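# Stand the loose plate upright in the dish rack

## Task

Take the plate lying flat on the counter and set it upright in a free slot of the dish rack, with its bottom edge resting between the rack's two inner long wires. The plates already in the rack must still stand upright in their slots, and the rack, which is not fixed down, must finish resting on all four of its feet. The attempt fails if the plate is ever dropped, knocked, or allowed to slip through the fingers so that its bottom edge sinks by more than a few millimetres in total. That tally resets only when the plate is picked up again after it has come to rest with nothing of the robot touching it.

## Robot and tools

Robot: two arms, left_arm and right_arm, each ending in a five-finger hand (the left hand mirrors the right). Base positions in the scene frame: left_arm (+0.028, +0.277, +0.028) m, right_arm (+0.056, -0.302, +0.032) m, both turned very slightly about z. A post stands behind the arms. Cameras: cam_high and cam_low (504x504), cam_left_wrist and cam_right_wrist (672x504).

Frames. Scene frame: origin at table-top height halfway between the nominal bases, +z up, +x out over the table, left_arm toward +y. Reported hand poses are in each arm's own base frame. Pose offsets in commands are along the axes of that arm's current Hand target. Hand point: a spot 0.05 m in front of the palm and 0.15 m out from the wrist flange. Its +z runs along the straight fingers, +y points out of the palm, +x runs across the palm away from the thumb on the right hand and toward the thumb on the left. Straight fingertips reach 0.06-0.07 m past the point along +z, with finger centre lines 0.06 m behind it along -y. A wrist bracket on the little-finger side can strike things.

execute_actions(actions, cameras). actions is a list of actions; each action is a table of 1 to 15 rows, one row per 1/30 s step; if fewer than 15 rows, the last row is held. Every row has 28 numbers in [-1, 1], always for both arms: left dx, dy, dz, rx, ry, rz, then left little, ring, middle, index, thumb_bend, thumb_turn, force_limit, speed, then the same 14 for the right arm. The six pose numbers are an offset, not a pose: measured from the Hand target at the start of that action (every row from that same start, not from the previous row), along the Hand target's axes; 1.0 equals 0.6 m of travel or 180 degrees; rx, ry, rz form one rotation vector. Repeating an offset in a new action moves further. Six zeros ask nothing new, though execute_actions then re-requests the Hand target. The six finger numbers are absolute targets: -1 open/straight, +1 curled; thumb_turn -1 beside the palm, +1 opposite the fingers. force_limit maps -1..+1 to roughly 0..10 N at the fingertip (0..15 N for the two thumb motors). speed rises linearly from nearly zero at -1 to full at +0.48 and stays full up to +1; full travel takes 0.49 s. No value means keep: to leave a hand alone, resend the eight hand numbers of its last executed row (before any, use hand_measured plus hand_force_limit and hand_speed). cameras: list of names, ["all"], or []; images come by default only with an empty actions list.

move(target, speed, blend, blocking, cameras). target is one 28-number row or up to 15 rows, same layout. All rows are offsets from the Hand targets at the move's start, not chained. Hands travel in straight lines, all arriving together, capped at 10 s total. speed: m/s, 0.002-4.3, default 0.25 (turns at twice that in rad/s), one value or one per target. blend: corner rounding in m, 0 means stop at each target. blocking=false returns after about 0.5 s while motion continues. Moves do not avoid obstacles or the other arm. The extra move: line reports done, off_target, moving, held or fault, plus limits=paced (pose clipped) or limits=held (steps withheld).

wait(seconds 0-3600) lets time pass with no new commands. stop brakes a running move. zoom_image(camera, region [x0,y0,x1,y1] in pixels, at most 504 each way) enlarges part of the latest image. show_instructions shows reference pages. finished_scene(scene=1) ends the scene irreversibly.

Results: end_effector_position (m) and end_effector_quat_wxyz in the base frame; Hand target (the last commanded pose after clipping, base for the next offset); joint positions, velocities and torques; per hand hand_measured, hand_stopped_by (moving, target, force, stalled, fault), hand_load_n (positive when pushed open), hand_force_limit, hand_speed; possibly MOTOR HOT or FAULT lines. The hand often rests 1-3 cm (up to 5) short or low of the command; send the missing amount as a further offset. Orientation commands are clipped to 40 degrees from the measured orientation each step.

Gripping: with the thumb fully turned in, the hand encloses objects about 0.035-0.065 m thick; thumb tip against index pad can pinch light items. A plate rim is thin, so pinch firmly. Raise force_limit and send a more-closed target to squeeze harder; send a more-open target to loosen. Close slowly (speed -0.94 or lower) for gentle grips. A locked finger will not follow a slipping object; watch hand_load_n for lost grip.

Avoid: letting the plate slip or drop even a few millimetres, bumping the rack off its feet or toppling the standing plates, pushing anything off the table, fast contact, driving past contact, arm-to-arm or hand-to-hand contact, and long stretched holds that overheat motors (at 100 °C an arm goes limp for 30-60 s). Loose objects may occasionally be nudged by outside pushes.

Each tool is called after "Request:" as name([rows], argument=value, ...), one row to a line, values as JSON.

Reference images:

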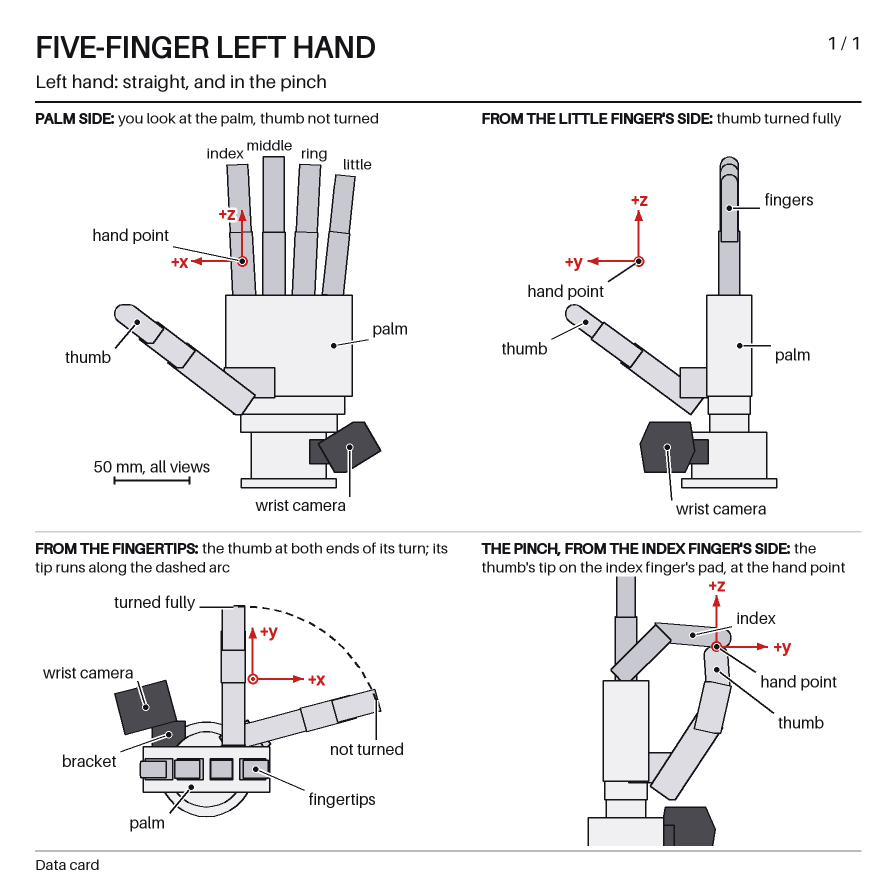

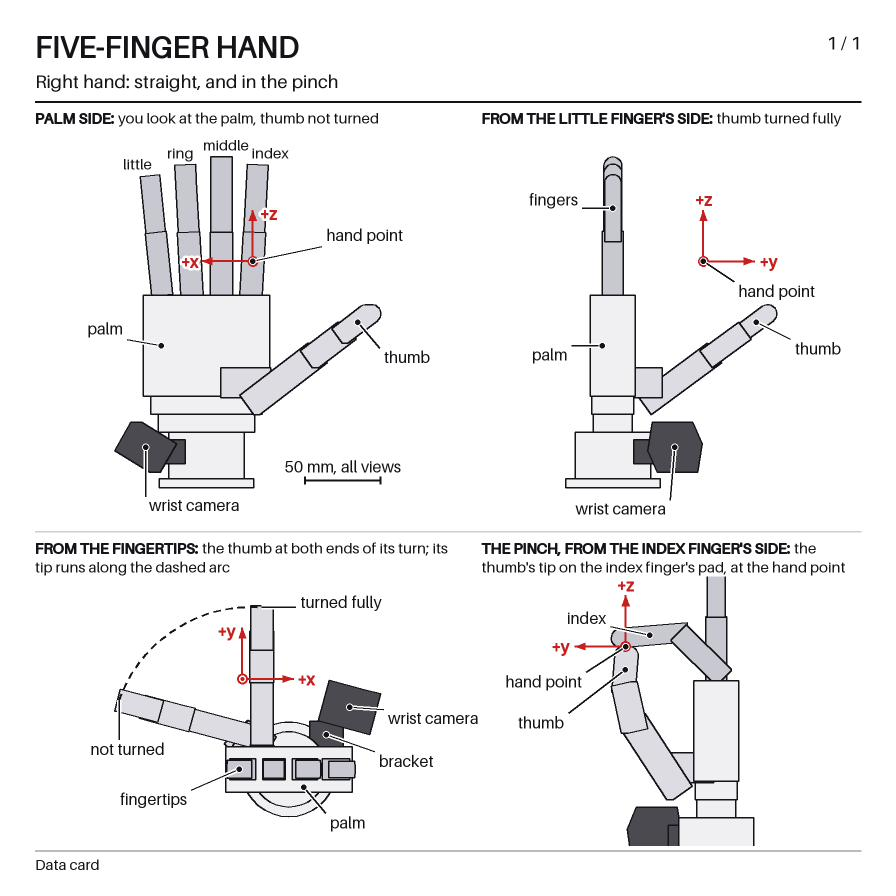

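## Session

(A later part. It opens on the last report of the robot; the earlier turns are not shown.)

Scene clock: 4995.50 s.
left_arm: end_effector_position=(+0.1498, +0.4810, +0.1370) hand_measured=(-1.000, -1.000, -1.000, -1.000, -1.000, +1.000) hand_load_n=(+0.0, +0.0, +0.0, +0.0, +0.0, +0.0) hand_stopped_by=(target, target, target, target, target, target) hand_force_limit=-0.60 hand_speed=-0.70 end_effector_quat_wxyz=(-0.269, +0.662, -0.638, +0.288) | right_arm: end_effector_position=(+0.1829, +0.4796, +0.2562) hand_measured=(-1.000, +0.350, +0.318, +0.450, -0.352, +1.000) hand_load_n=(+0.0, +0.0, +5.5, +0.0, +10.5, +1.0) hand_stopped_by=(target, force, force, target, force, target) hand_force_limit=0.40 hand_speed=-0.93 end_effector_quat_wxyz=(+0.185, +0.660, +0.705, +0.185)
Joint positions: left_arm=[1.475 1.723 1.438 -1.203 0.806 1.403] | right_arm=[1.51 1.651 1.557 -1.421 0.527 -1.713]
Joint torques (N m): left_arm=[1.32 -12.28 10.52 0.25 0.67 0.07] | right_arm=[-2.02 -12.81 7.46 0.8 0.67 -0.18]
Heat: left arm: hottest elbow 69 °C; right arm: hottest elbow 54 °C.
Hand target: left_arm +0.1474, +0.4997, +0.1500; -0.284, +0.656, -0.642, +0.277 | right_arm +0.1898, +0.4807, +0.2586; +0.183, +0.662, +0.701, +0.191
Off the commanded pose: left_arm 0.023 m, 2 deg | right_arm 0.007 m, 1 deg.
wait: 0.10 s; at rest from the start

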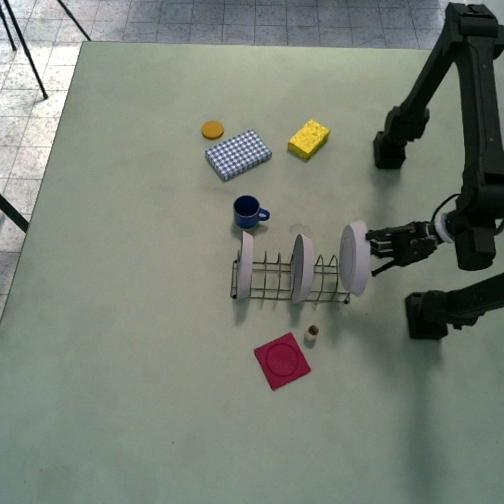

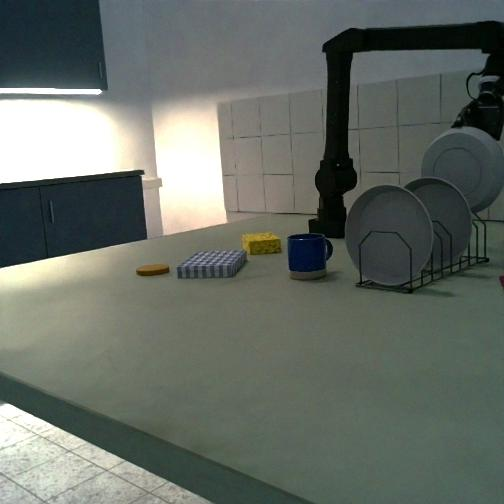

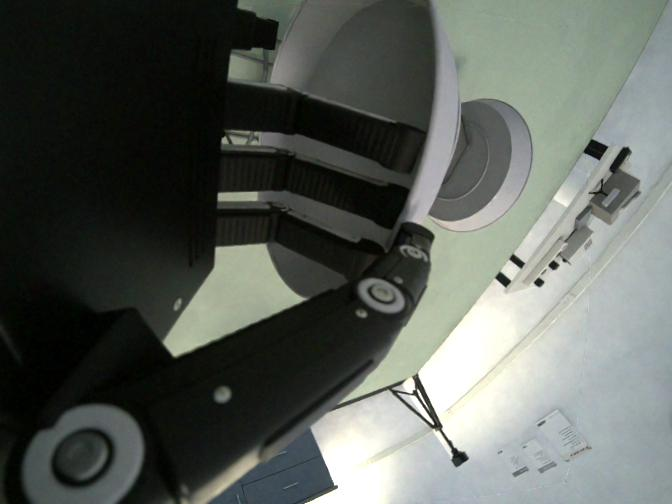

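Request:
move(target=[0,0,0,0,0,0,-1,-1,-1,-1,-1,1,-0.6,-0.7,-0.0003,0.0005,0.0078,0,0,0,-1,0.5,0.5,0.45,-0.13,1,0.4,-0.93], speed=0.04, cameras=["cam_high", "cam_low"])

Request:
zoom_image(camera="cam_high", region=[325, 210, 375, 260])

Request:
zoom_image(camera="cam_high", region=[325, 250, 375, 300])

Scene clock: 5006.93 s.
left_arm: end_effector_position=(+0.1498, +0.4810, +0.1370) hand_measured=(-1.000, -1.000, -1.000, -1.000, -1.000, +1.000) hand_load_n=(+0.0, +0.0, +0.0, +0.0, +0.0, +0.0) hand_stopped_by=(target, target, target, target, target, target) hand_force_limit=-0.60 hand_speed=-0.70 end_effector_quat_wxyz=(-0.269, +0.662, -0.638, +0.288) | right_arm: end_effector_position=(+0.1859, +0.4792, +0.2526) hand_measured=(-1.000, +0.350, +0.318, +0.450, -0.352, +1.000) hand_load_n=(+0.0, +0.5, +6.0, +0.0, +10.0, +1.0) hand_stopped_by=(target, force, force, target, force, target) hand_force_limit=0.40 hand_speed=-0.93 end_effector_quat_wxyz=(+0.185, +0.660, +0.704, +0.186)
Joint positions: left_arm=[1.475 1.723 1.438 -1.203 0.806 1.403] | right_arm=[1.504 1.651 1.548 -1.408 0.527 -1.718]
Joint torques (N m): left_arm=[1.32 -12.28 10.54 0.25 0.67 0.07] | right_arm=[-1.9 -12.81 7.5 0.79 0.66 -0.19]
Heat: left arm: hottest elbow 69 °C; right arm: hottest elbow 54 °C.
Hand target: left_arm +0.1474, +0.4997, +0.1500; -0.284, +0.656, -0.642, +0.277 | right_arm +0.1924, +0.4808, +0.2548; +0.183, +0.662, +0.701, +0.191
Off the commanded pose: left_arm 0.023 m, 2 deg | right_arm 0.007 m, 1 deg.
move: done

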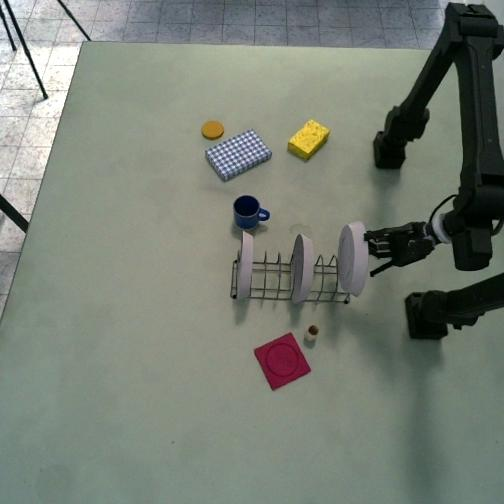

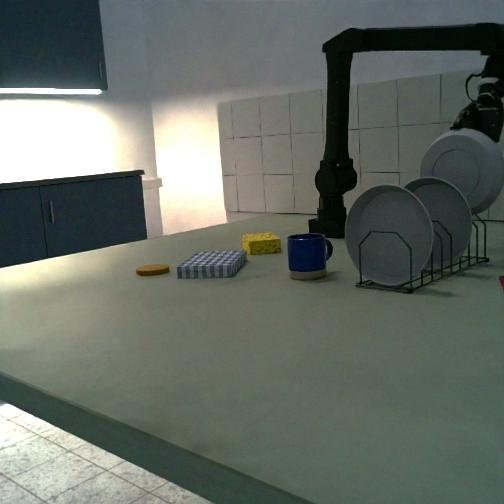

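Scaled by 10.080 from the camera's image (finer frame: 720x720).

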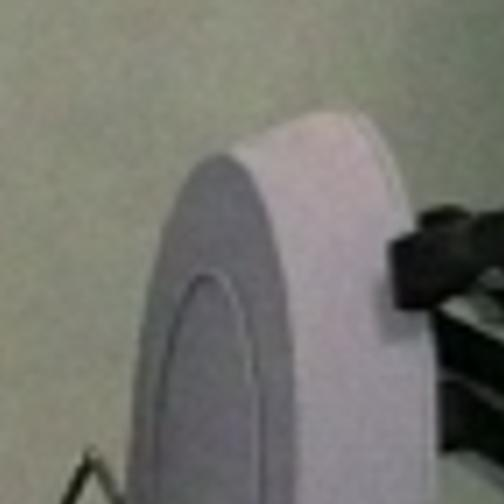

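Scaled by 10.080 from the camera's image (finer frame: 720x720).

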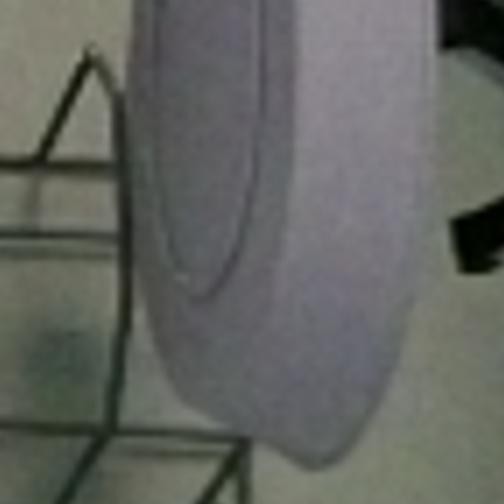

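Request:
move(target=[0,0,0,0,0,0,-1,-1,-1,-1,-1,1,-0.6,-0.7,0.0012,-0.0179,-0.0106,0,0,0,-1,0.5,0.5,0.45,-0.13,1,0.4,-0.93], speed=0.04, cameras=["cam_high", "cam_low"])

Request:
zoom_image(camera="cam_high", region=[325, 210, 375, 260])

Request:
zoom_image(camera="cam_high", region=[325, 250, 375, 300])

Scene clock: 5021.23 s.
left_arm: end_effector_position=(+0.1498, +0.4810, +0.1370) hand_measured=(-1.000, -1.000, -1.000, -1.000, -1.000, +1.000) hand_load_n=(+0.0, +0.0, +0.0, +0.0, +0.0, +0.0) hand_stopped_by=(target, target, target, target, target, target) hand_force_limit=-0.60 hand_speed=-0.70 end_effector_quat_wxyz=(-0.269, +0.662, -0.638, +0.288) | right_arm: end_effector_position=(+0.1843, +0.4793, +0.2525) hand_measured=(-1.000, +0.350, +0.318, +0.450, -0.352, +1.000) hand_load_n=(+0.0, +0.5, +5.5, +0.0, +10.0, +1.0) hand_stopped_by=(target, force, force, target, force, target) hand_force_limit=0.40 hand_speed=-0.93 end_effector_quat_wxyz=(+0.184, +0.662, +0.702, +0.187)
Joint positions: left_arm=[1.475 1.723 1.438 -1.203 0.806 1.403] | right_arm=[1.507 1.651 1.548 -1.408 0.527 -1.709]
Joint torques (N m): left_arm=[1.32 -12.28 10.54 0.27 0.67 0.07] | right_arm=[-0.44 -12.75 7.56 0.25 0.72 0]
Heat: left arm: hottest elbow 69 °C; right arm: hottest elbow 53 °C.
Hand target: left_arm +0.1474, +0.4997, +0.1500; -0.284, +0.656, -0.642, +0.277 | right_arm +0.1800, +0.4807, +0.2548; +0.183, +0.662, +0.701, +0.191
Off the commanded pose: left_arm 0.023 m, 2 deg | right_arm 0.005 m, 0 deg.
move: done

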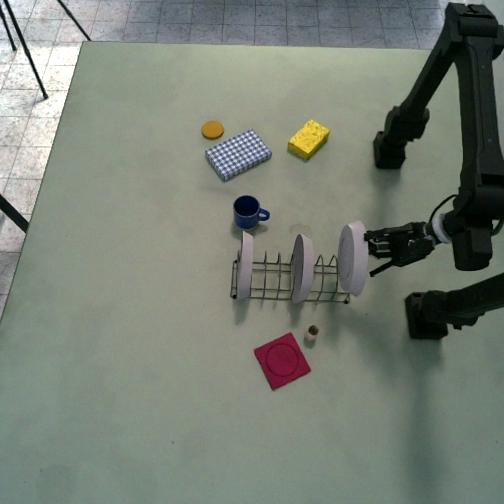

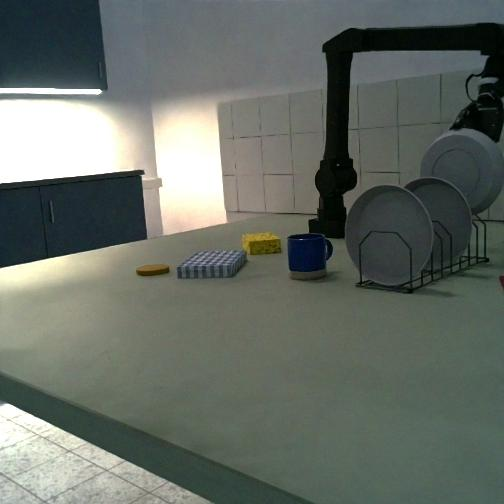

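Scaled by 10.080 from the camera's image (finer frame: 720x720).

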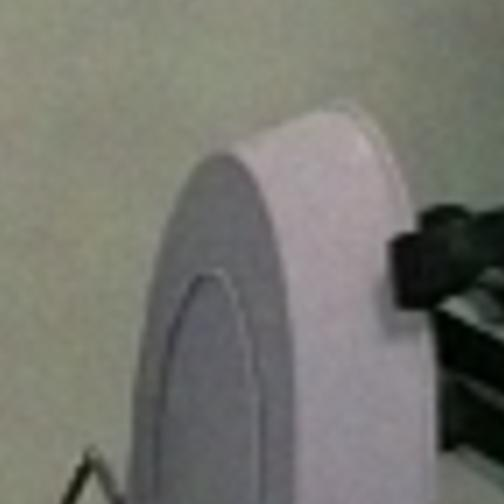

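Scaled by 10.080 from the camera's image (finer frame: 720x720).

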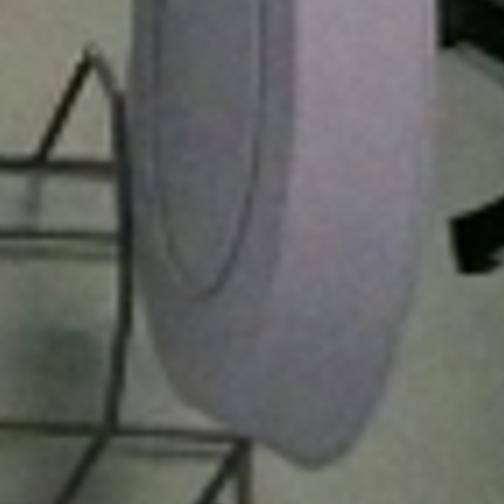

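Request:
move(target=[0,0,0,0,0,0,-1,-1,-1,-1,-1,1,-0.6,-0.7,0.0003,-0.0036,-0.0021,0,0,0,-1,0.5,0.5,0.45,-0.13,1,0.4,-0.93], speed=0.04, cameras=["cam_high", "cam_low"])

Request:
zoom_image(camera="cam_high", region=[325, 210, 375, 260])

Request:
zoom_image(camera="cam_high", region=[325, 250, 375, 300])

Scene clock: 5032.17 s.
left_arm: end_effector_position=(+0.1498, +0.4810, +0.1370) hand_measured=(-1.000, -1.000, -1.000, -1.000, -1.000, +1.000) hand_load_n=(+0.0, +0.0, +0.0, +0.0, +0.0, +0.0) hand_stopped_by=(target, target, target, target, target, target) hand_force_limit=-0.60 hand_speed=-0.70 end_effector_quat_wxyz=(-0.269, +0.662, -0.638, +0.288) | right_arm: end_effector_position=(+0.1831, +0.4793, +0.2524) hand_measured=(-1.000, +0.350, +0.318, +0.450, -0.352, +1.000) hand_load_n=(+0.0, +0.0, +6.0, +0.0, +10.0, +1.0) hand_stopped_by=(target, force, force, target, force, target) hand_force_limit=0.40 hand_speed=-0.93 end_effector_quat_wxyz=(+0.183, +0.663, +0.701, +0.188)
Joint positions: left_arm=[1.475 1.723 1.438 -1.203 0.806 1.403] | right_arm=[1.509 1.651 1.548 -1.408 0.527 -1.703]
Joint torques (N m): left_arm=[1.32 -12.28 10.52 0.25 0.67 0.07] | right_arm=[-0.44 -12.75 7.58 0.14 0.73 -0.02]
Heat: left arm: hottest elbow 69 °C; right arm: hottest elbow 53 °C.
Hand target: left_arm +0.1474, +0.4997, +0.1500; -0.284, +0.656, -0.642, +0.277 | right_arm +0.1774, +0.4808, +0.2548; +0.183, +0.662, +0.701, +0.191
Off the commanded pose: left_arm 0.023 m, 2 deg | right_arm 0.006 m, 0 deg.
move: done

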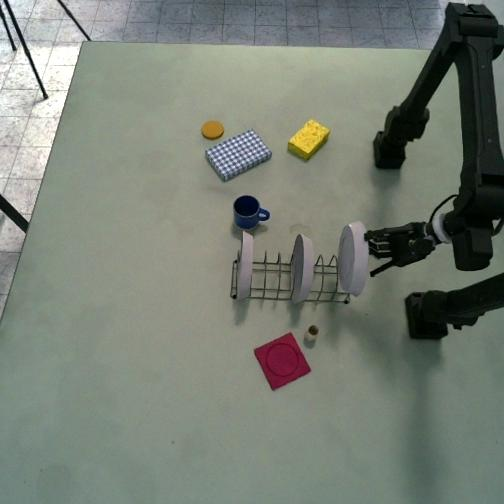

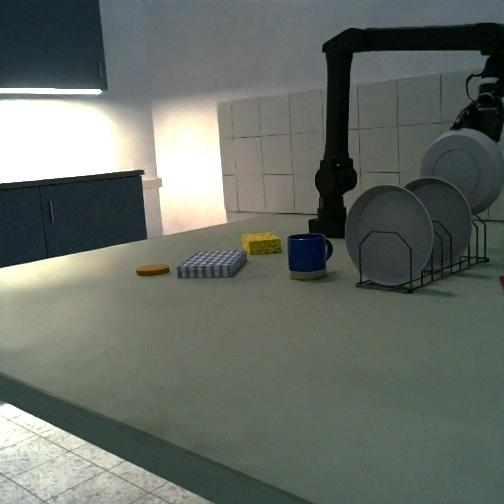

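Scaled by 10.080 from the camera's image (finer frame: 720x720).

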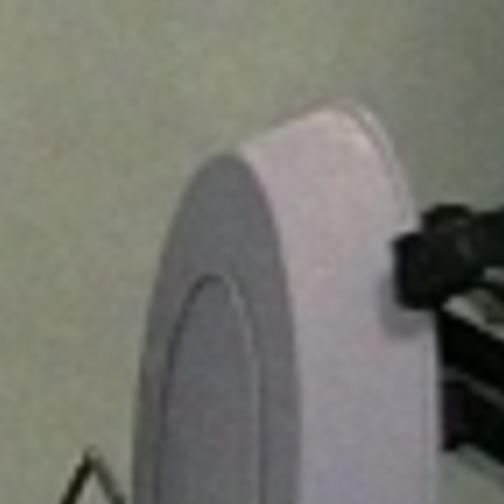

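Scaled by 10.080 from the camera's image (finer frame: 720x720).

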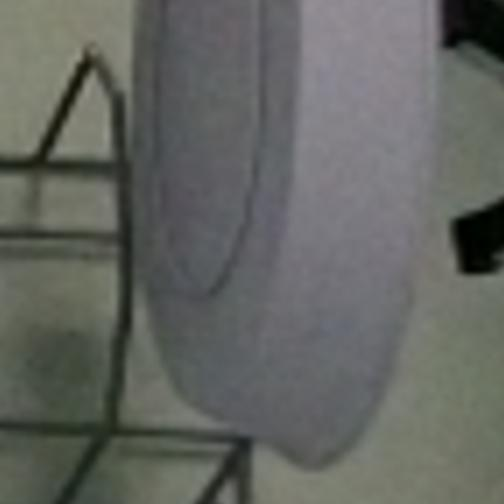

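Request:
move(target=[0,0,0,0,0,0,-1,-1,-1,-1,-1,1,-0.6,-0.7,0,-0.0051,0.0086,0,0,0,-1,0.5,0.5,0.45,-0.13,1,0.4,-0.93], speed=0.03)

Scene clock: 5037.97 s.
left_arm: end_effector_position=(+0.1498, +0.4810, +0.1370) hand_measured=(-1.000, -1.000, -1.000, -1.000, -1.000, +1.000) hand_load_n=(+0.0, +0.0, +0.0, +0.0, +0.0, +0.0) hand_stopped_by=(target, target, target, target, target, target) hand_force_limit=-0.60 hand_speed=-0.70 end_effector_quat_wxyz=(-0.269, +0.662, -0.638, +0.288) | right_arm: end_effector_position=(+0.1828, +0.4761, +0.2477) hand_measured=(-1.000, +0.350, +0.318, +0.450, -0.352, +1.000) hand_load_n=(+0.0, +0.0, +6.0, +0.0, +10.0, +1.0) hand_stopped_by=(target, force, force, target, force, target) hand_force_limit=0.40 hand_speed=-0.93 end_effector_quat_wxyz=(+0.187, +0.663, +0.702, +0.183)
Joint positions: left_arm=[1.475 1.723 1.438 -1.203 0.806 1.403] | right_arm=[1.509 1.651 1.535 -1.408 0.527 -1.702]
Joint torques (N m): left_arm=[1.32 -12.28 10.54 0.25 0.67 0.07] | right_arm=[-0.32 -12.57 7.47 0.69 0.72 -0.01]
Heat: left arm: hottest elbow 69 °C; right arm: hottest elbow 52 °C.
Hand target: left_arm +0.1474, +0.4997, +0.1500; -0.284, +0.656, -0.642, +0.277 | right_arm +0.1775, +0.4808, +0.2488; +0.183, +0.662, +0.701, +0.191
Off the commanded pose: left_arm 0.023 m, 2 deg | right_arm 0.007 m, 1 deg.
move: done

Request:
move(target=[0,0,0,0,0,0,-1,-1,-1,-1,-1,1,-0.6,-0.7,0.003,-0.0051,0.0086,0,0,0,-1,0.5,0.5,0.45,-0.13,1,0.4,-0.93], speed=0.03, cameras=["cam_high", "cam_low"])

Request:
zoom_image(camera="cam_high", region=[325, 215, 375, 265])

Request:
zoom_image(camera="cam_high", region=[325, 255, 375, 305])

Request:
zoom_image(camera="cam_low", region=[424, 170, 504, 250])

Scene clock: 5045.40 s.
left_arm: end_effector_position=(+0.1498, +0.4810, +0.1370) hand_measured=(-1.000, -1.000, -1.000, -1.000, -1.000, +1.000) hand_load_n=(+0.0, -0.5, +0.0, +0.0, +0.0, +0.0) hand_stopped_by=(target, target, target, target, target, target) hand_force_limit=-0.60 hand_speed=-0.70 end_effector_quat_wxyz=(-0.269, +0.662, -0.638, +0.288) | right_arm: end_effector_position=(+0.1827, +0.4766, +0.2448) hand_measured=(-1.000, +0.350, +0.318, +0.450, -0.352, +1.000) hand_load_n=(+0.0, +0.0, +6.0, +0.0, +10.0, +1.5) hand_stopped_by=(target, force, force, target, force, target) hand_force_limit=0.40 hand_speed=-0.93 end_effector_quat_wxyz=(+0.186, +0.663, +0.701, +0.185)
Joint positions: left_arm=[1.475 1.723 1.438 -1.203 0.806 1.403] | right_arm=[1.51 1.651 1.527 -1.397 0.527 -1.702]
Joint torques (N m): left_arm=[1.32 -12.28 10.54 0.25 0.67 0.07] | right_arm=[-0.26 -12.1 7.45 0.79 0.73 -0.01]
Heat: left arm: hottest elbow 69 °C; right arm: hottest elbow 53 °C.
Hand target: left_arm +0.1474, +0.4997, +0.1500; -0.284, +0.656, -0.642, +0.277 | right_arm +0.1773, +0.4825, +0.2427; +0.183, +0.662, +0.702, +0.191
Off the commanded pose: left_arm 0.023 m, 2 deg | right_arm 0.008 m, 1 deg.
move: done

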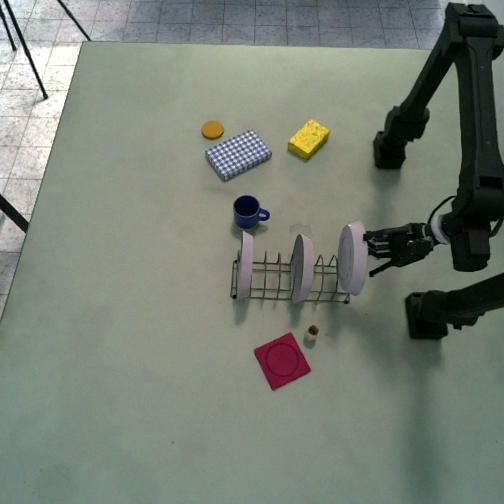

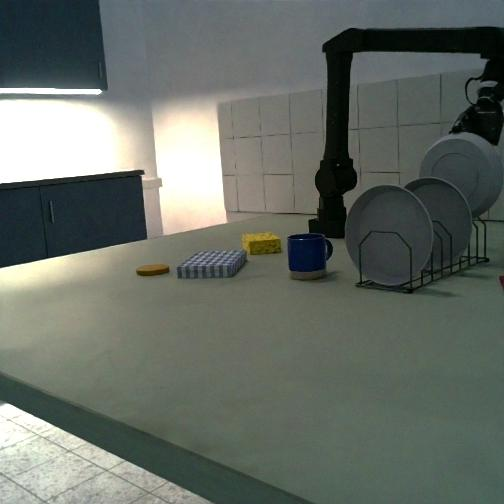

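Scaled by 10.080 from the camera's image (finer frame: 720x720).

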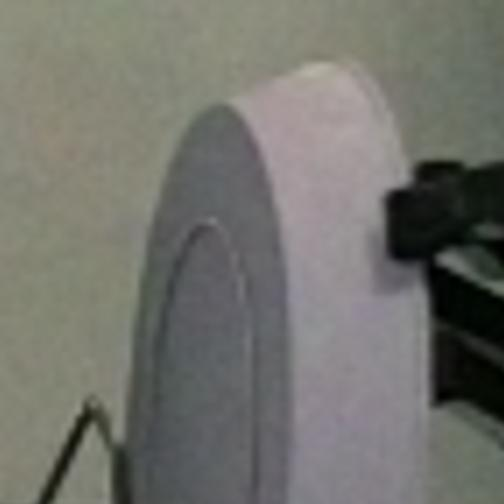

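Scaled by 10.080 from the camera's image (finer frame: 720x720).

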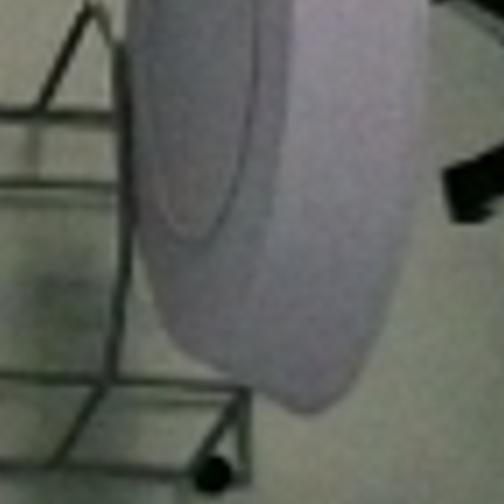

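Scaled by 6.300 from the camera's image (finer frame: 720x720).

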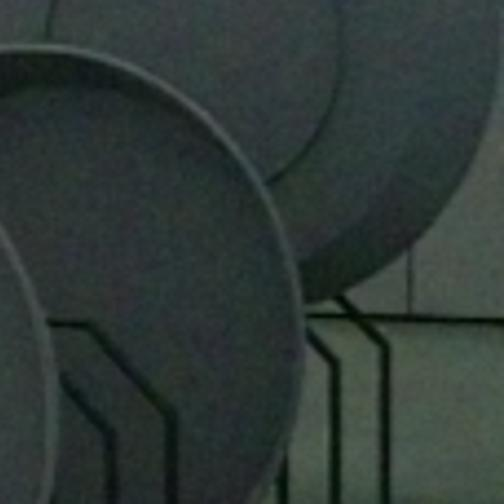

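Request:
move(target=[0,0,0,0,0,0,-1,-1,-1,-1,-1,1,-0.6,-0.7,0,-0.0128,0.0215,0,0,0,-1,0.5,0.5,0.45,-0.13,1,0.4,-0.93], speed=0.03, cameras=["cam_high", "cam_low"])

Request:
zoom_image(camera="cam_high", region=[325, 215, 375, 265])

Request:
zoom_image(camera="cam_high", region=[325, 255, 375, 305])

Scene clock: 5056.57 s.
left_arm: end_effector_position=(+0.1498, +0.4810, +0.1370) hand_measured=(-1.000, -1.000, -1.000, -1.000, -1.000, +1.000) hand_load_n=(+0.0, +0.0, +0.0, +0.0, +0.0, +0.0) hand_stopped_by=(target, target, target, target, target, target) hand_force_limit=-0.60 hand_speed=-0.70 end_effector_quat_wxyz=(-0.269, +0.662, -0.638, +0.288) | right_arm: end_effector_position=(+0.1827, +0.4763, +0.2305) hand_measured=(-1.000, +0.350, +0.318, +0.450, -0.352, +1.000) hand_load_n=(+0.0, +0.0, +6.0, +0.0, +10.5, +1.0) hand_stopped_by=(target, force, force, target, force, target) hand_force_limit=0.40 hand_speed=-0.93 end_effector_quat_wxyz=(+0.185, +0.663, +0.701, +0.185)
Joint positions: left_arm=[1.475 1.723 1.438 -1.203 0.806 1.403] | right_arm=[1.51 1.655 1.495 -1.358 0.527 -1.702]
Joint torques (N m): left_arm=[1.32 -12.28 10.54 0.25 0.67 0.07] | right_arm=[-0.26 -11.93 7.41 0.77 0.73 -0.01]
Heat: left arm: hottest elbow 69 °C; right arm: hottest elbow 51 °C.
Hand target: left_arm +0.1474, +0.4997, +0.1500; -0.284, +0.656, -0.642, +0.277 | right_arm +0.1773, +0.4823, +0.2277; +0.183, +0.662, +0.701, +0.191
Off the commanded pose: left_arm 0.023 m, 2 deg | right_arm 0.009 m, 1 deg.
move: done

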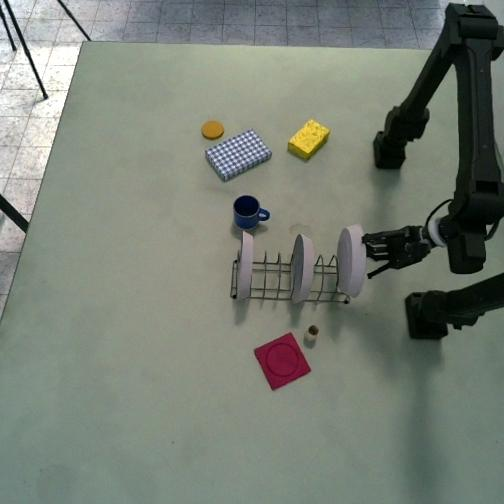

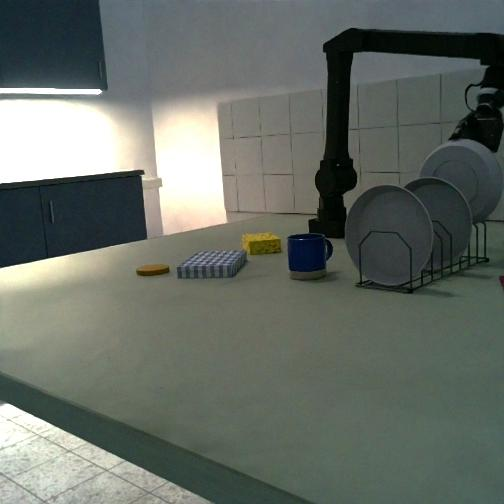

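Scaled by 10.080 from the camera's image (finer frame: 720x720).

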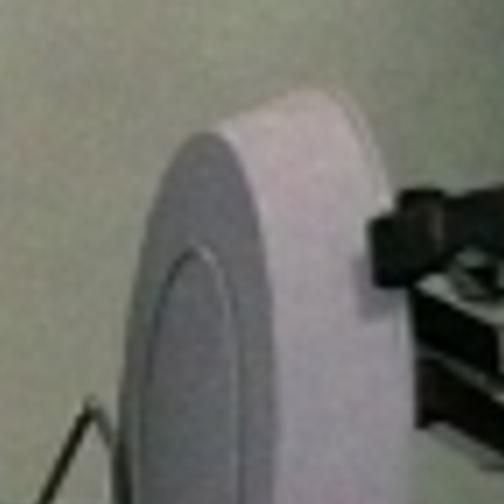

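Scaled by 10.080 from the camera's image (finer frame: 720x720).

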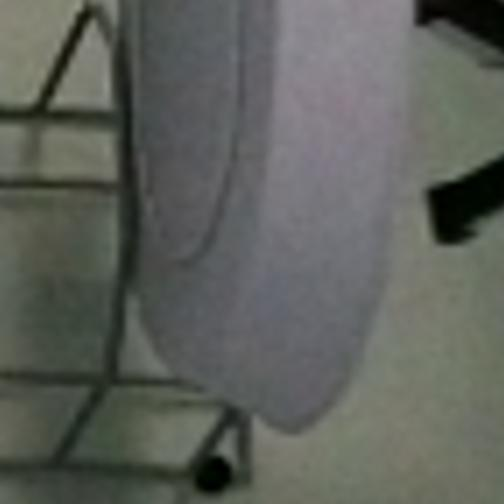

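Request:
move(target=[0,0,0,0,0,0,-1,-1,-1,-1,-1,1,-0.6,-0.7,0.001,-0.0170,0.0286,0,0,0,-1,0.5,0.5,0.45,-0.13,1,0.4,-0.93], speed=0.03, cameras=["cam_high", "cam_low"])

Request:
zoom_image(camera="cam_high", region=[325, 215, 375, 265])

Request:
zoom_image(camera="cam_high", region=[325, 255, 375, 305])

Scene clock: 5069.17 s.
left_arm: end_effector_position=(+0.1498, +0.4810, +0.1370) hand_measured=(-1.000, -1.000, -1.000, -1.000, -1.000, +1.000) hand_load_n=(+0.5, +0.0, +0.0, +0.0, +0.0, +0.0) hand_stopped_by=(target, target, target, target, target, target) hand_force_limit=-0.60 hand_speed=-0.70 end_effector_quat_wxyz=(-0.269, +0.662, -0.638, +0.288) | right_arm: end_effector_position=(+0.1825, +0.4771, +0.2106) hand_measured=(-1.000, +0.350, +0.318, +0.450, -0.352, +1.000) hand_load_n=(+0.0, +0.5, +6.0, +0.0, +10.5, +1.0) hand_stopped_by=(target, force, force, target, force, target) hand_force_limit=0.40 hand_speed=-0.93 end_effector_quat_wxyz=(+0.185, +0.663, +0.701, +0.185)
Joint positions: left_arm=[1.475 1.723 1.438 -1.203 0.806 1.403] | right_arm=[1.51 1.666 1.456 -1.309 0.527 -1.702]
Joint torques (N m): left_arm=[1.26 -12.28 10.54 0.25 0.67 0.07] | right_arm=[-0.32 -12.04 7.32 0.81 0.72 -0.01]
Heat: left arm: hottest elbow 69 °C; right arm: hottest elbow 51 °C.
Hand target: left_arm +0.1474, +0.4997, +0.1500; -0.284, +0.656, -0.642, +0.277 | right_arm +0.1773, +0.4829, +0.2079; +0.183, +0.662, +0.701, +0.191
Off the commanded pose: left_arm 0.023 m, 2 deg | right_arm 0.008 m, 1 deg.
move: done

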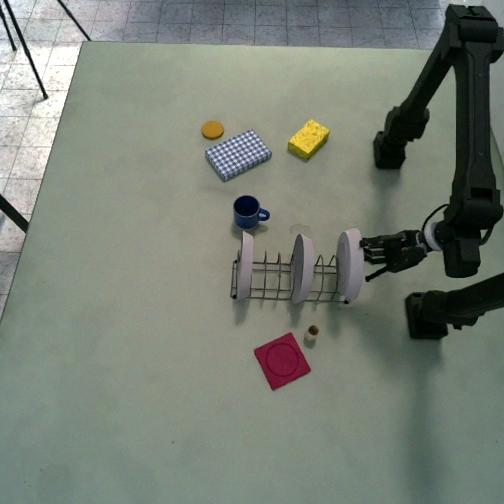

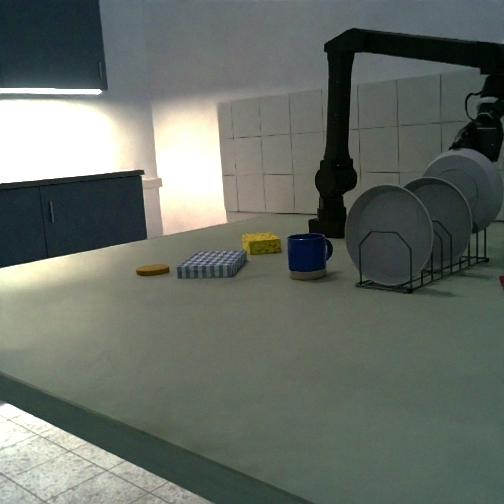

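Scaled by 10.080 from the camera's image (finer frame: 720x720).

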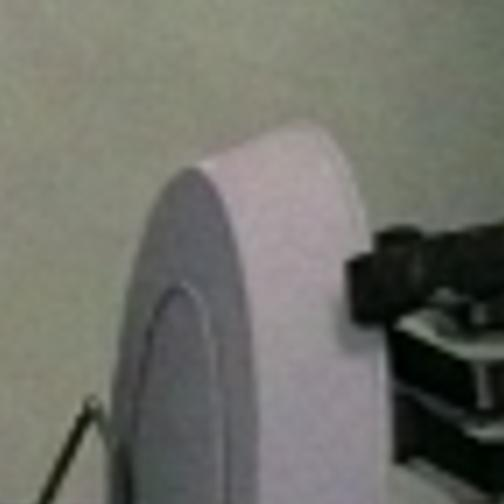

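Scaled by 10.080 from the camera's image (finer frame: 720x720).

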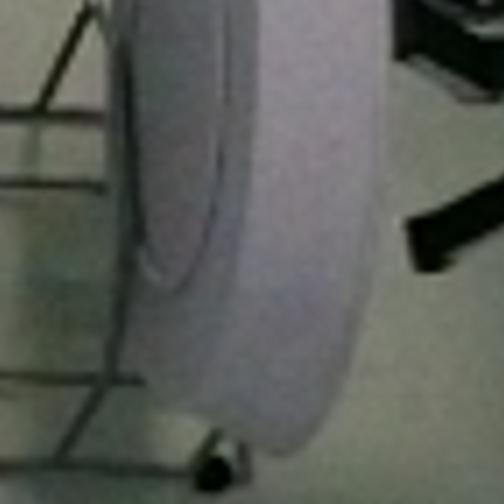

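Request:
move(target=[0,0,0,0,0,0,-1,-1,-1,-1,-1,1,-0.6,-0.7,0.0005,-0.0153,0.0258,0,0,0,-1,0.5,0.5,0.45,-0.13,1,0.4,-0.93], speed=0.03, cameras=["cam_high", "cam_low"])

Request:
zoom_image(camera="cam_high", region=[325, 215, 375, 265])

Request:
zoom_image(camera="cam_high", region=[325, 255, 375, 305])

Scene clock: 5081.53 s.
left_arm: end_effector_position=(+0.1498, +0.4810, +0.1370) hand_measured=(-1.000, -1.000, -1.000, -1.000, -1.000, +1.000) hand_load_n=(+0.0, -0.5, +0.0, +0.0, +0.0, +0.0) hand_stopped_by=(target, target, target, target, target, target) hand_force_limit=-0.60 hand_speed=-0.70 end_effector_quat_wxyz=(-0.269, +0.662, -0.638, +0.288) | right_arm: end_effector_position=(+0.1825, +0.4774, +0.1925) hand_measured=(-1.000, +0.350, +0.318, +0.450, -0.352, +1.000) hand_load_n=(+0.0, +0.0, +6.0, +0.0, +10.5, +1.5) hand_stopped_by=(target, force, force, target, force, target) hand_force_limit=0.40 hand_speed=-0.93 end_effector_quat_wxyz=(+0.185, +0.663, +0.701, +0.185)
Joint positions: left_arm=[1.475 1.723 1.438 -1.203 0.806 1.403] | right_arm=[1.51 1.678 1.423 -1.263 0.527 -1.702]
Joint torques (N m): left_arm=[1.32 -12.28 10.54 0.25 0.67 0.07] | right_arm=[-0.32 -12.04 7.23 0.75 0.72 -0.01]
Heat: left arm: hottest elbow 69 °C; right arm: hottest elbow 51 °C.
Hand target: left_arm +0.1474, +0.4997, +0.1500; -0.284, +0.656, -0.642, +0.277 | right_arm +0.1773, +0.4831, +0.1897; +0.183, +0.662, +0.702, +0.191
Off the commanded pose: left_arm 0.023 m, 2 deg | right_arm 0.008 m, 1 deg.
move: done

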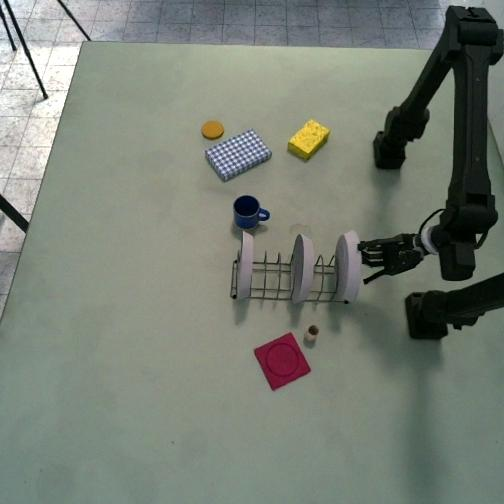

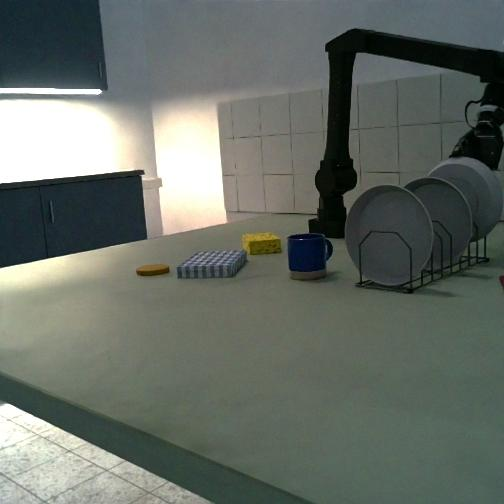

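Scaled by 10.080 from the camera's image (finer frame: 720x720).

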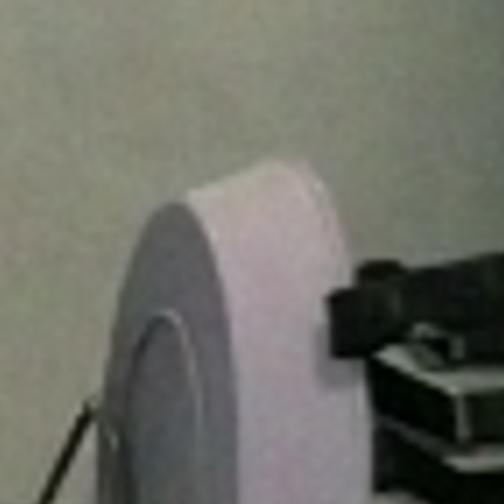

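Scaled by 10.080 from the camera's image (finer frame: 720x720).

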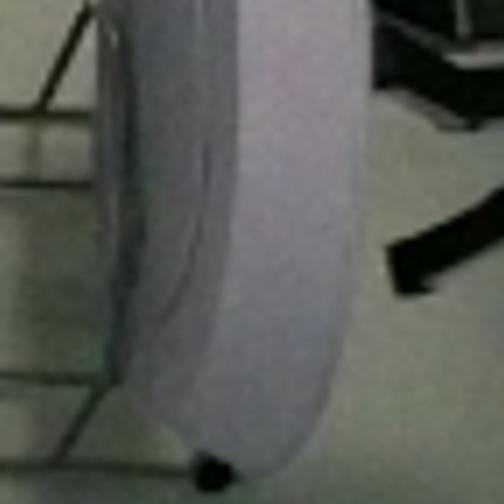

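Request:
move(target=[0,0,0,0,0,0,-1,-1,-1,-1,-1,1,-0.6,-0.7,0.0005,-0.0128,0.0215,0,0,0,-1,0.5,0.5,0.45,-0.13,1,0.4,-0.93], speed=0.03, cameras=["cam_high", "cam_low"])

Request:
zoom_image(camera="cam_high", region=[320, 220, 390, 310])

Request:
zoom_image(camera="cam_low", region=[404, 140, 504, 240])

Request:
zoom_image(camera="cam_low", region=[430, 200, 504, 280])

Scene clock: 5089.43 s.
left_arm: end_effector_position=(+0.1498, +0.4810, +0.1370) hand_measured=(-1.000, -1.000, -1.000, -1.000, -1.000, +1.000) hand_load_n=(+0.0, +0.0, -0.5, +0.5, +0.0, +0.0) hand_stopped_by=(target, target, target, target, target, target) hand_force_limit=-0.60 hand_speed=-0.70 end_effector_quat_wxyz=(-0.269, +0.662, -0.638, +0.288) | right_arm: end_effector_position=(+0.1825, +0.4778, +0.1775) hand_measured=(-1.000, +0.350, +0.318, +0.450, -0.352, +1.000) hand_load_n=(+0.0, +0.5, +5.5, +0.0, +10.0, +1.5) hand_stopped_by=(target, force, force, target, force, target) hand_force_limit=0.40 hand_speed=-0.93 end_effector_quat_wxyz=(+0.185, +0.663, +0.701, +0.185)
Joint positions: left_arm=[1.475 1.723 1.438 -1.203 0.806 1.403] | right_arm=[1.51 1.69 1.397 -1.226 0.527 -1.701]
Joint torques (N m): left_arm=[1.32 -12.28 10.54 0.25 0.67 0.07] | right_arm=[-0.32 -12.22 7.15 0.76 0.72 -0.01]
Heat: left arm: hottest elbow 69 °C; right arm: hottest elbow 51 °C.
Hand target: left_arm +0.1474, +0.4997, +0.1500; -0.284, +0.656, -0.642, +0.277 | right_arm +0.1772, +0.4834, +0.1748; +0.183, +0.662, +0.701, +0.191
Off the commanded pose: left_arm 0.023 m, 2 deg | right_arm 0.008 m, 1 deg.
move: done

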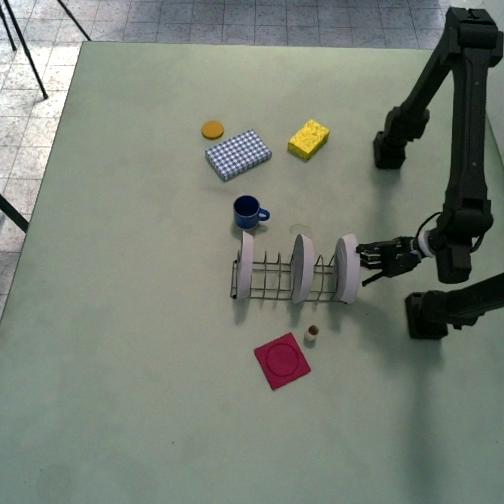

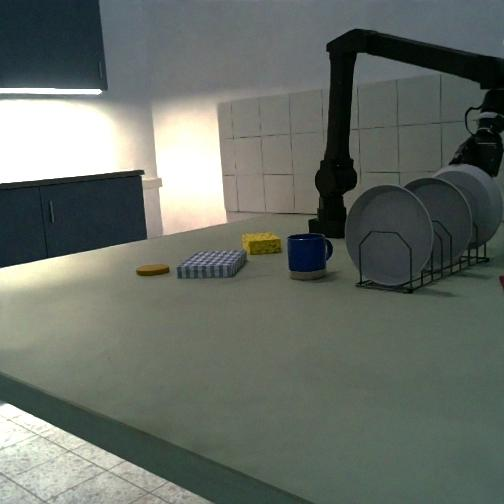

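Scaled by 5.600 from the camera's image (finer frame: 720x720).

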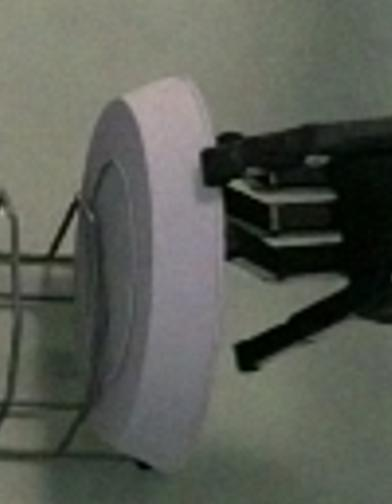

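Scaled by 5.040 from the camera's image (finer frame: 720x720).

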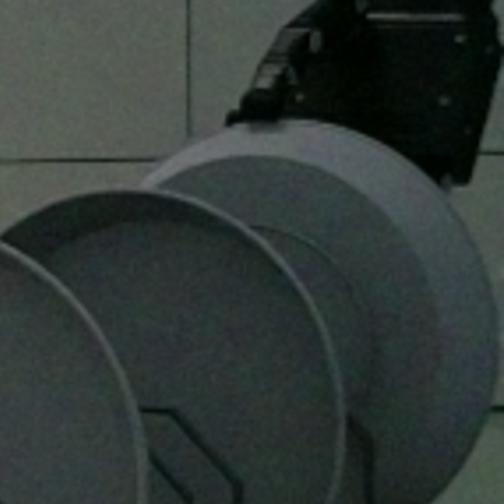

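Scaled by 6.300 from the camera's image (finer frame: 720x720).

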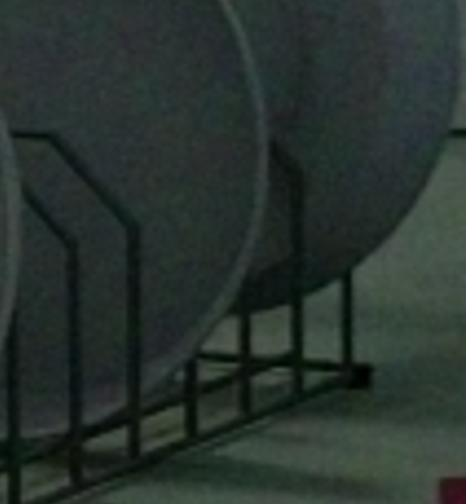

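Request:
move(target=[0,0,0,0,0,0,-1,-1,-1,-1,-1,1,-0.6,-0.7,0.001,-0.0068,0.0115,0,0,0,-1,0.5,0.5,0.45,-0.13,1,0.4,-0.93], speed=0.02)

Request:
move(target=[0,0,0,0,0,0,-1,-1,-1,-1,-1,1,-0.6,-0.7,0,-0.0034,0.0058,0,0,0,-1,0.5,0.5,0.45,-0.13,1,0.4,-0.93], speed=0.02, cameras=["cam_high", "cam_low"])

Request:
zoom_image(camera="cam_high", region=[320, 220, 390, 310])

Request:
zoom_image(camera="cam_low", region=[430, 200, 504, 280])

Scene clock: 5102.90 s.
left_arm: end_effector_position=(+0.1498, +0.4810, +0.1370) hand_measured=(-1.000, -1.000, -1.000, -1.000, -1.000, +1.000) hand_load_n=(+0.0, -0.5, +0.0, +0.0, +0.0, +0.0) hand_stopped_by=(target, target, target, target, target, target) hand_force_limit=-0.60 hand_speed=-0.70 end_effector_quat_wxyz=(-0.269, +0.662, -0.638, +0.288) | right_arm: end_effector_position=(+0.1826, +0.4785, +0.1698) hand_measured=(-1.000, +0.350, +0.318, +0.450, -0.352, +1.000) hand_load_n=(-0.5, +0.5, +6.0, +0.0, +10.0, +1.0) hand_stopped_by=(target, force, force, target, force, target) hand_force_limit=0.40 hand_speed=-0.93 end_effector_quat_wxyz=(+0.185, +0.663, +0.701, +0.185)
Joint positions: left_arm=[1.475 1.723 1.438 -1.203 0.806 1.403] | right_arm=[1.51 1.697 1.385 -1.207 0.527 -1.701]
Joint torques (N m): left_arm=[1.32 -12.28 10.55 0.25 0.67 0.07] | right_arm=[-0.26 -12.22 7.05 0.8 0.72 -0.01]
Heat: left arm: hottest elbow 69 °C; right arm: hottest elbow 51 °C.
Hand target: left_arm +0.1474, +0.4997, +0.1500; -0.284, +0.656, -0.642, +0.277 | right_arm +0.1772, +0.4840, +0.1668; +0.183, +0.662, +0.701, +0.191
Off the commanded pose: left_arm 0.023 m, 2 deg | right_arm 0.008 m, 1 deg.
move: done

Scene clock: 5103.50 s.
left_arm: end_effector_position=(+0.1498, +0.4810, +0.1370) hand_measured=(-1.000, -1.000, -1.000, -1.000, -1.000, +1.000) hand_load_n=(+0.0, +0.0, +0.0, +0.0, +0.0, +0.0) hand_stopped_by=(target, target, target, target, target, target) hand_force_limit=-0.60 hand_speed=-0.70 end_effector_quat_wxyz=(-0.269, +0.662, -0.638, +0.288) | right_arm: end_effector_position=(+0.1826, +0.4784, +0.1661) hand_measured=(-1.000, +0.350, +0.318, +0.450, -0.352, +1.000) hand_load_n=(+0.0, +0.0, +5.5, +0.0, +10.0, +1.0) hand_stopped_by=(target, force, force, target, force, target) hand_force_limit=0.40 hand_speed=-0.93 end_effector_quat_wxyz=(+0.185, +0.663, +0.701, +0.185)
Joint positions: left_arm=[1.475 1.723 1.438 -1.203 0.806 1.403] | right_arm=[1.51 1.7 1.378 -1.197 0.527 -1.701]
Joint torques (N m): left_arm=[1.32 -12.28 10.54 0.24 0.67 0.07] | right_arm=[-0.32 -12.1 7.04 0.76 0.72 -0.01]
Heat: left arm: hottest elbow 69 °C; right arm: hottest elbow 51 °C.
Hand target: left_arm +0.1474, +0.4997, +0.1500; -0.284, +0.656, -0.642, +0.277 | right_arm +0.1773, +0.4838, +0.1627; +0.183, +0.662, +0.701, +0.191
Off the commanded pose: left_arm 0.023 m, 2 deg | right_arm 0.008 m, 1 deg.
move: done

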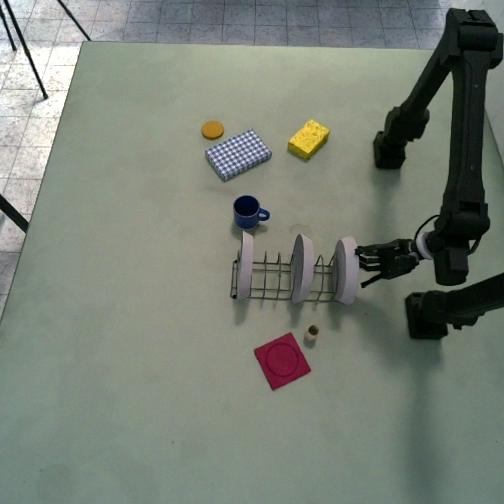

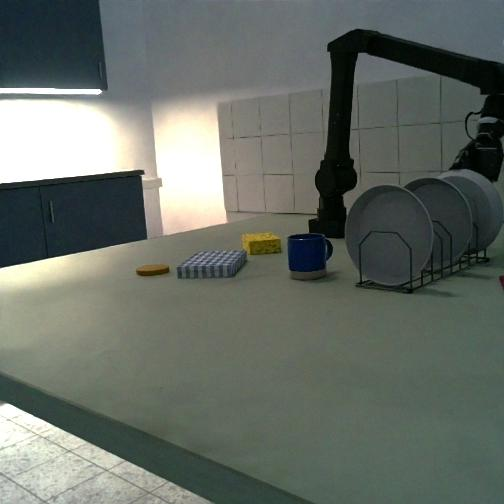

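Scaled by 5.600 from the camera's image (finer frame: 720x720).

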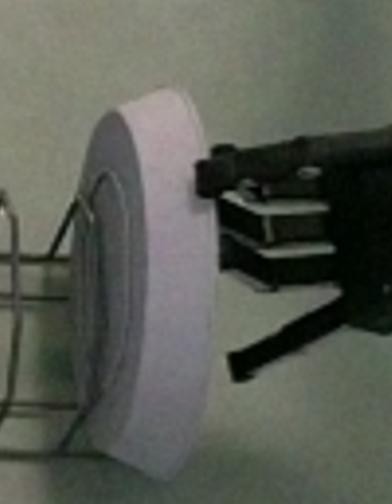

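Scaled by 6.300 from the camera's image (finer frame: 720x720).

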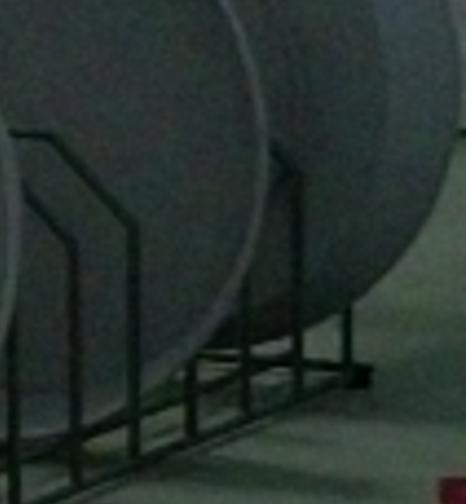

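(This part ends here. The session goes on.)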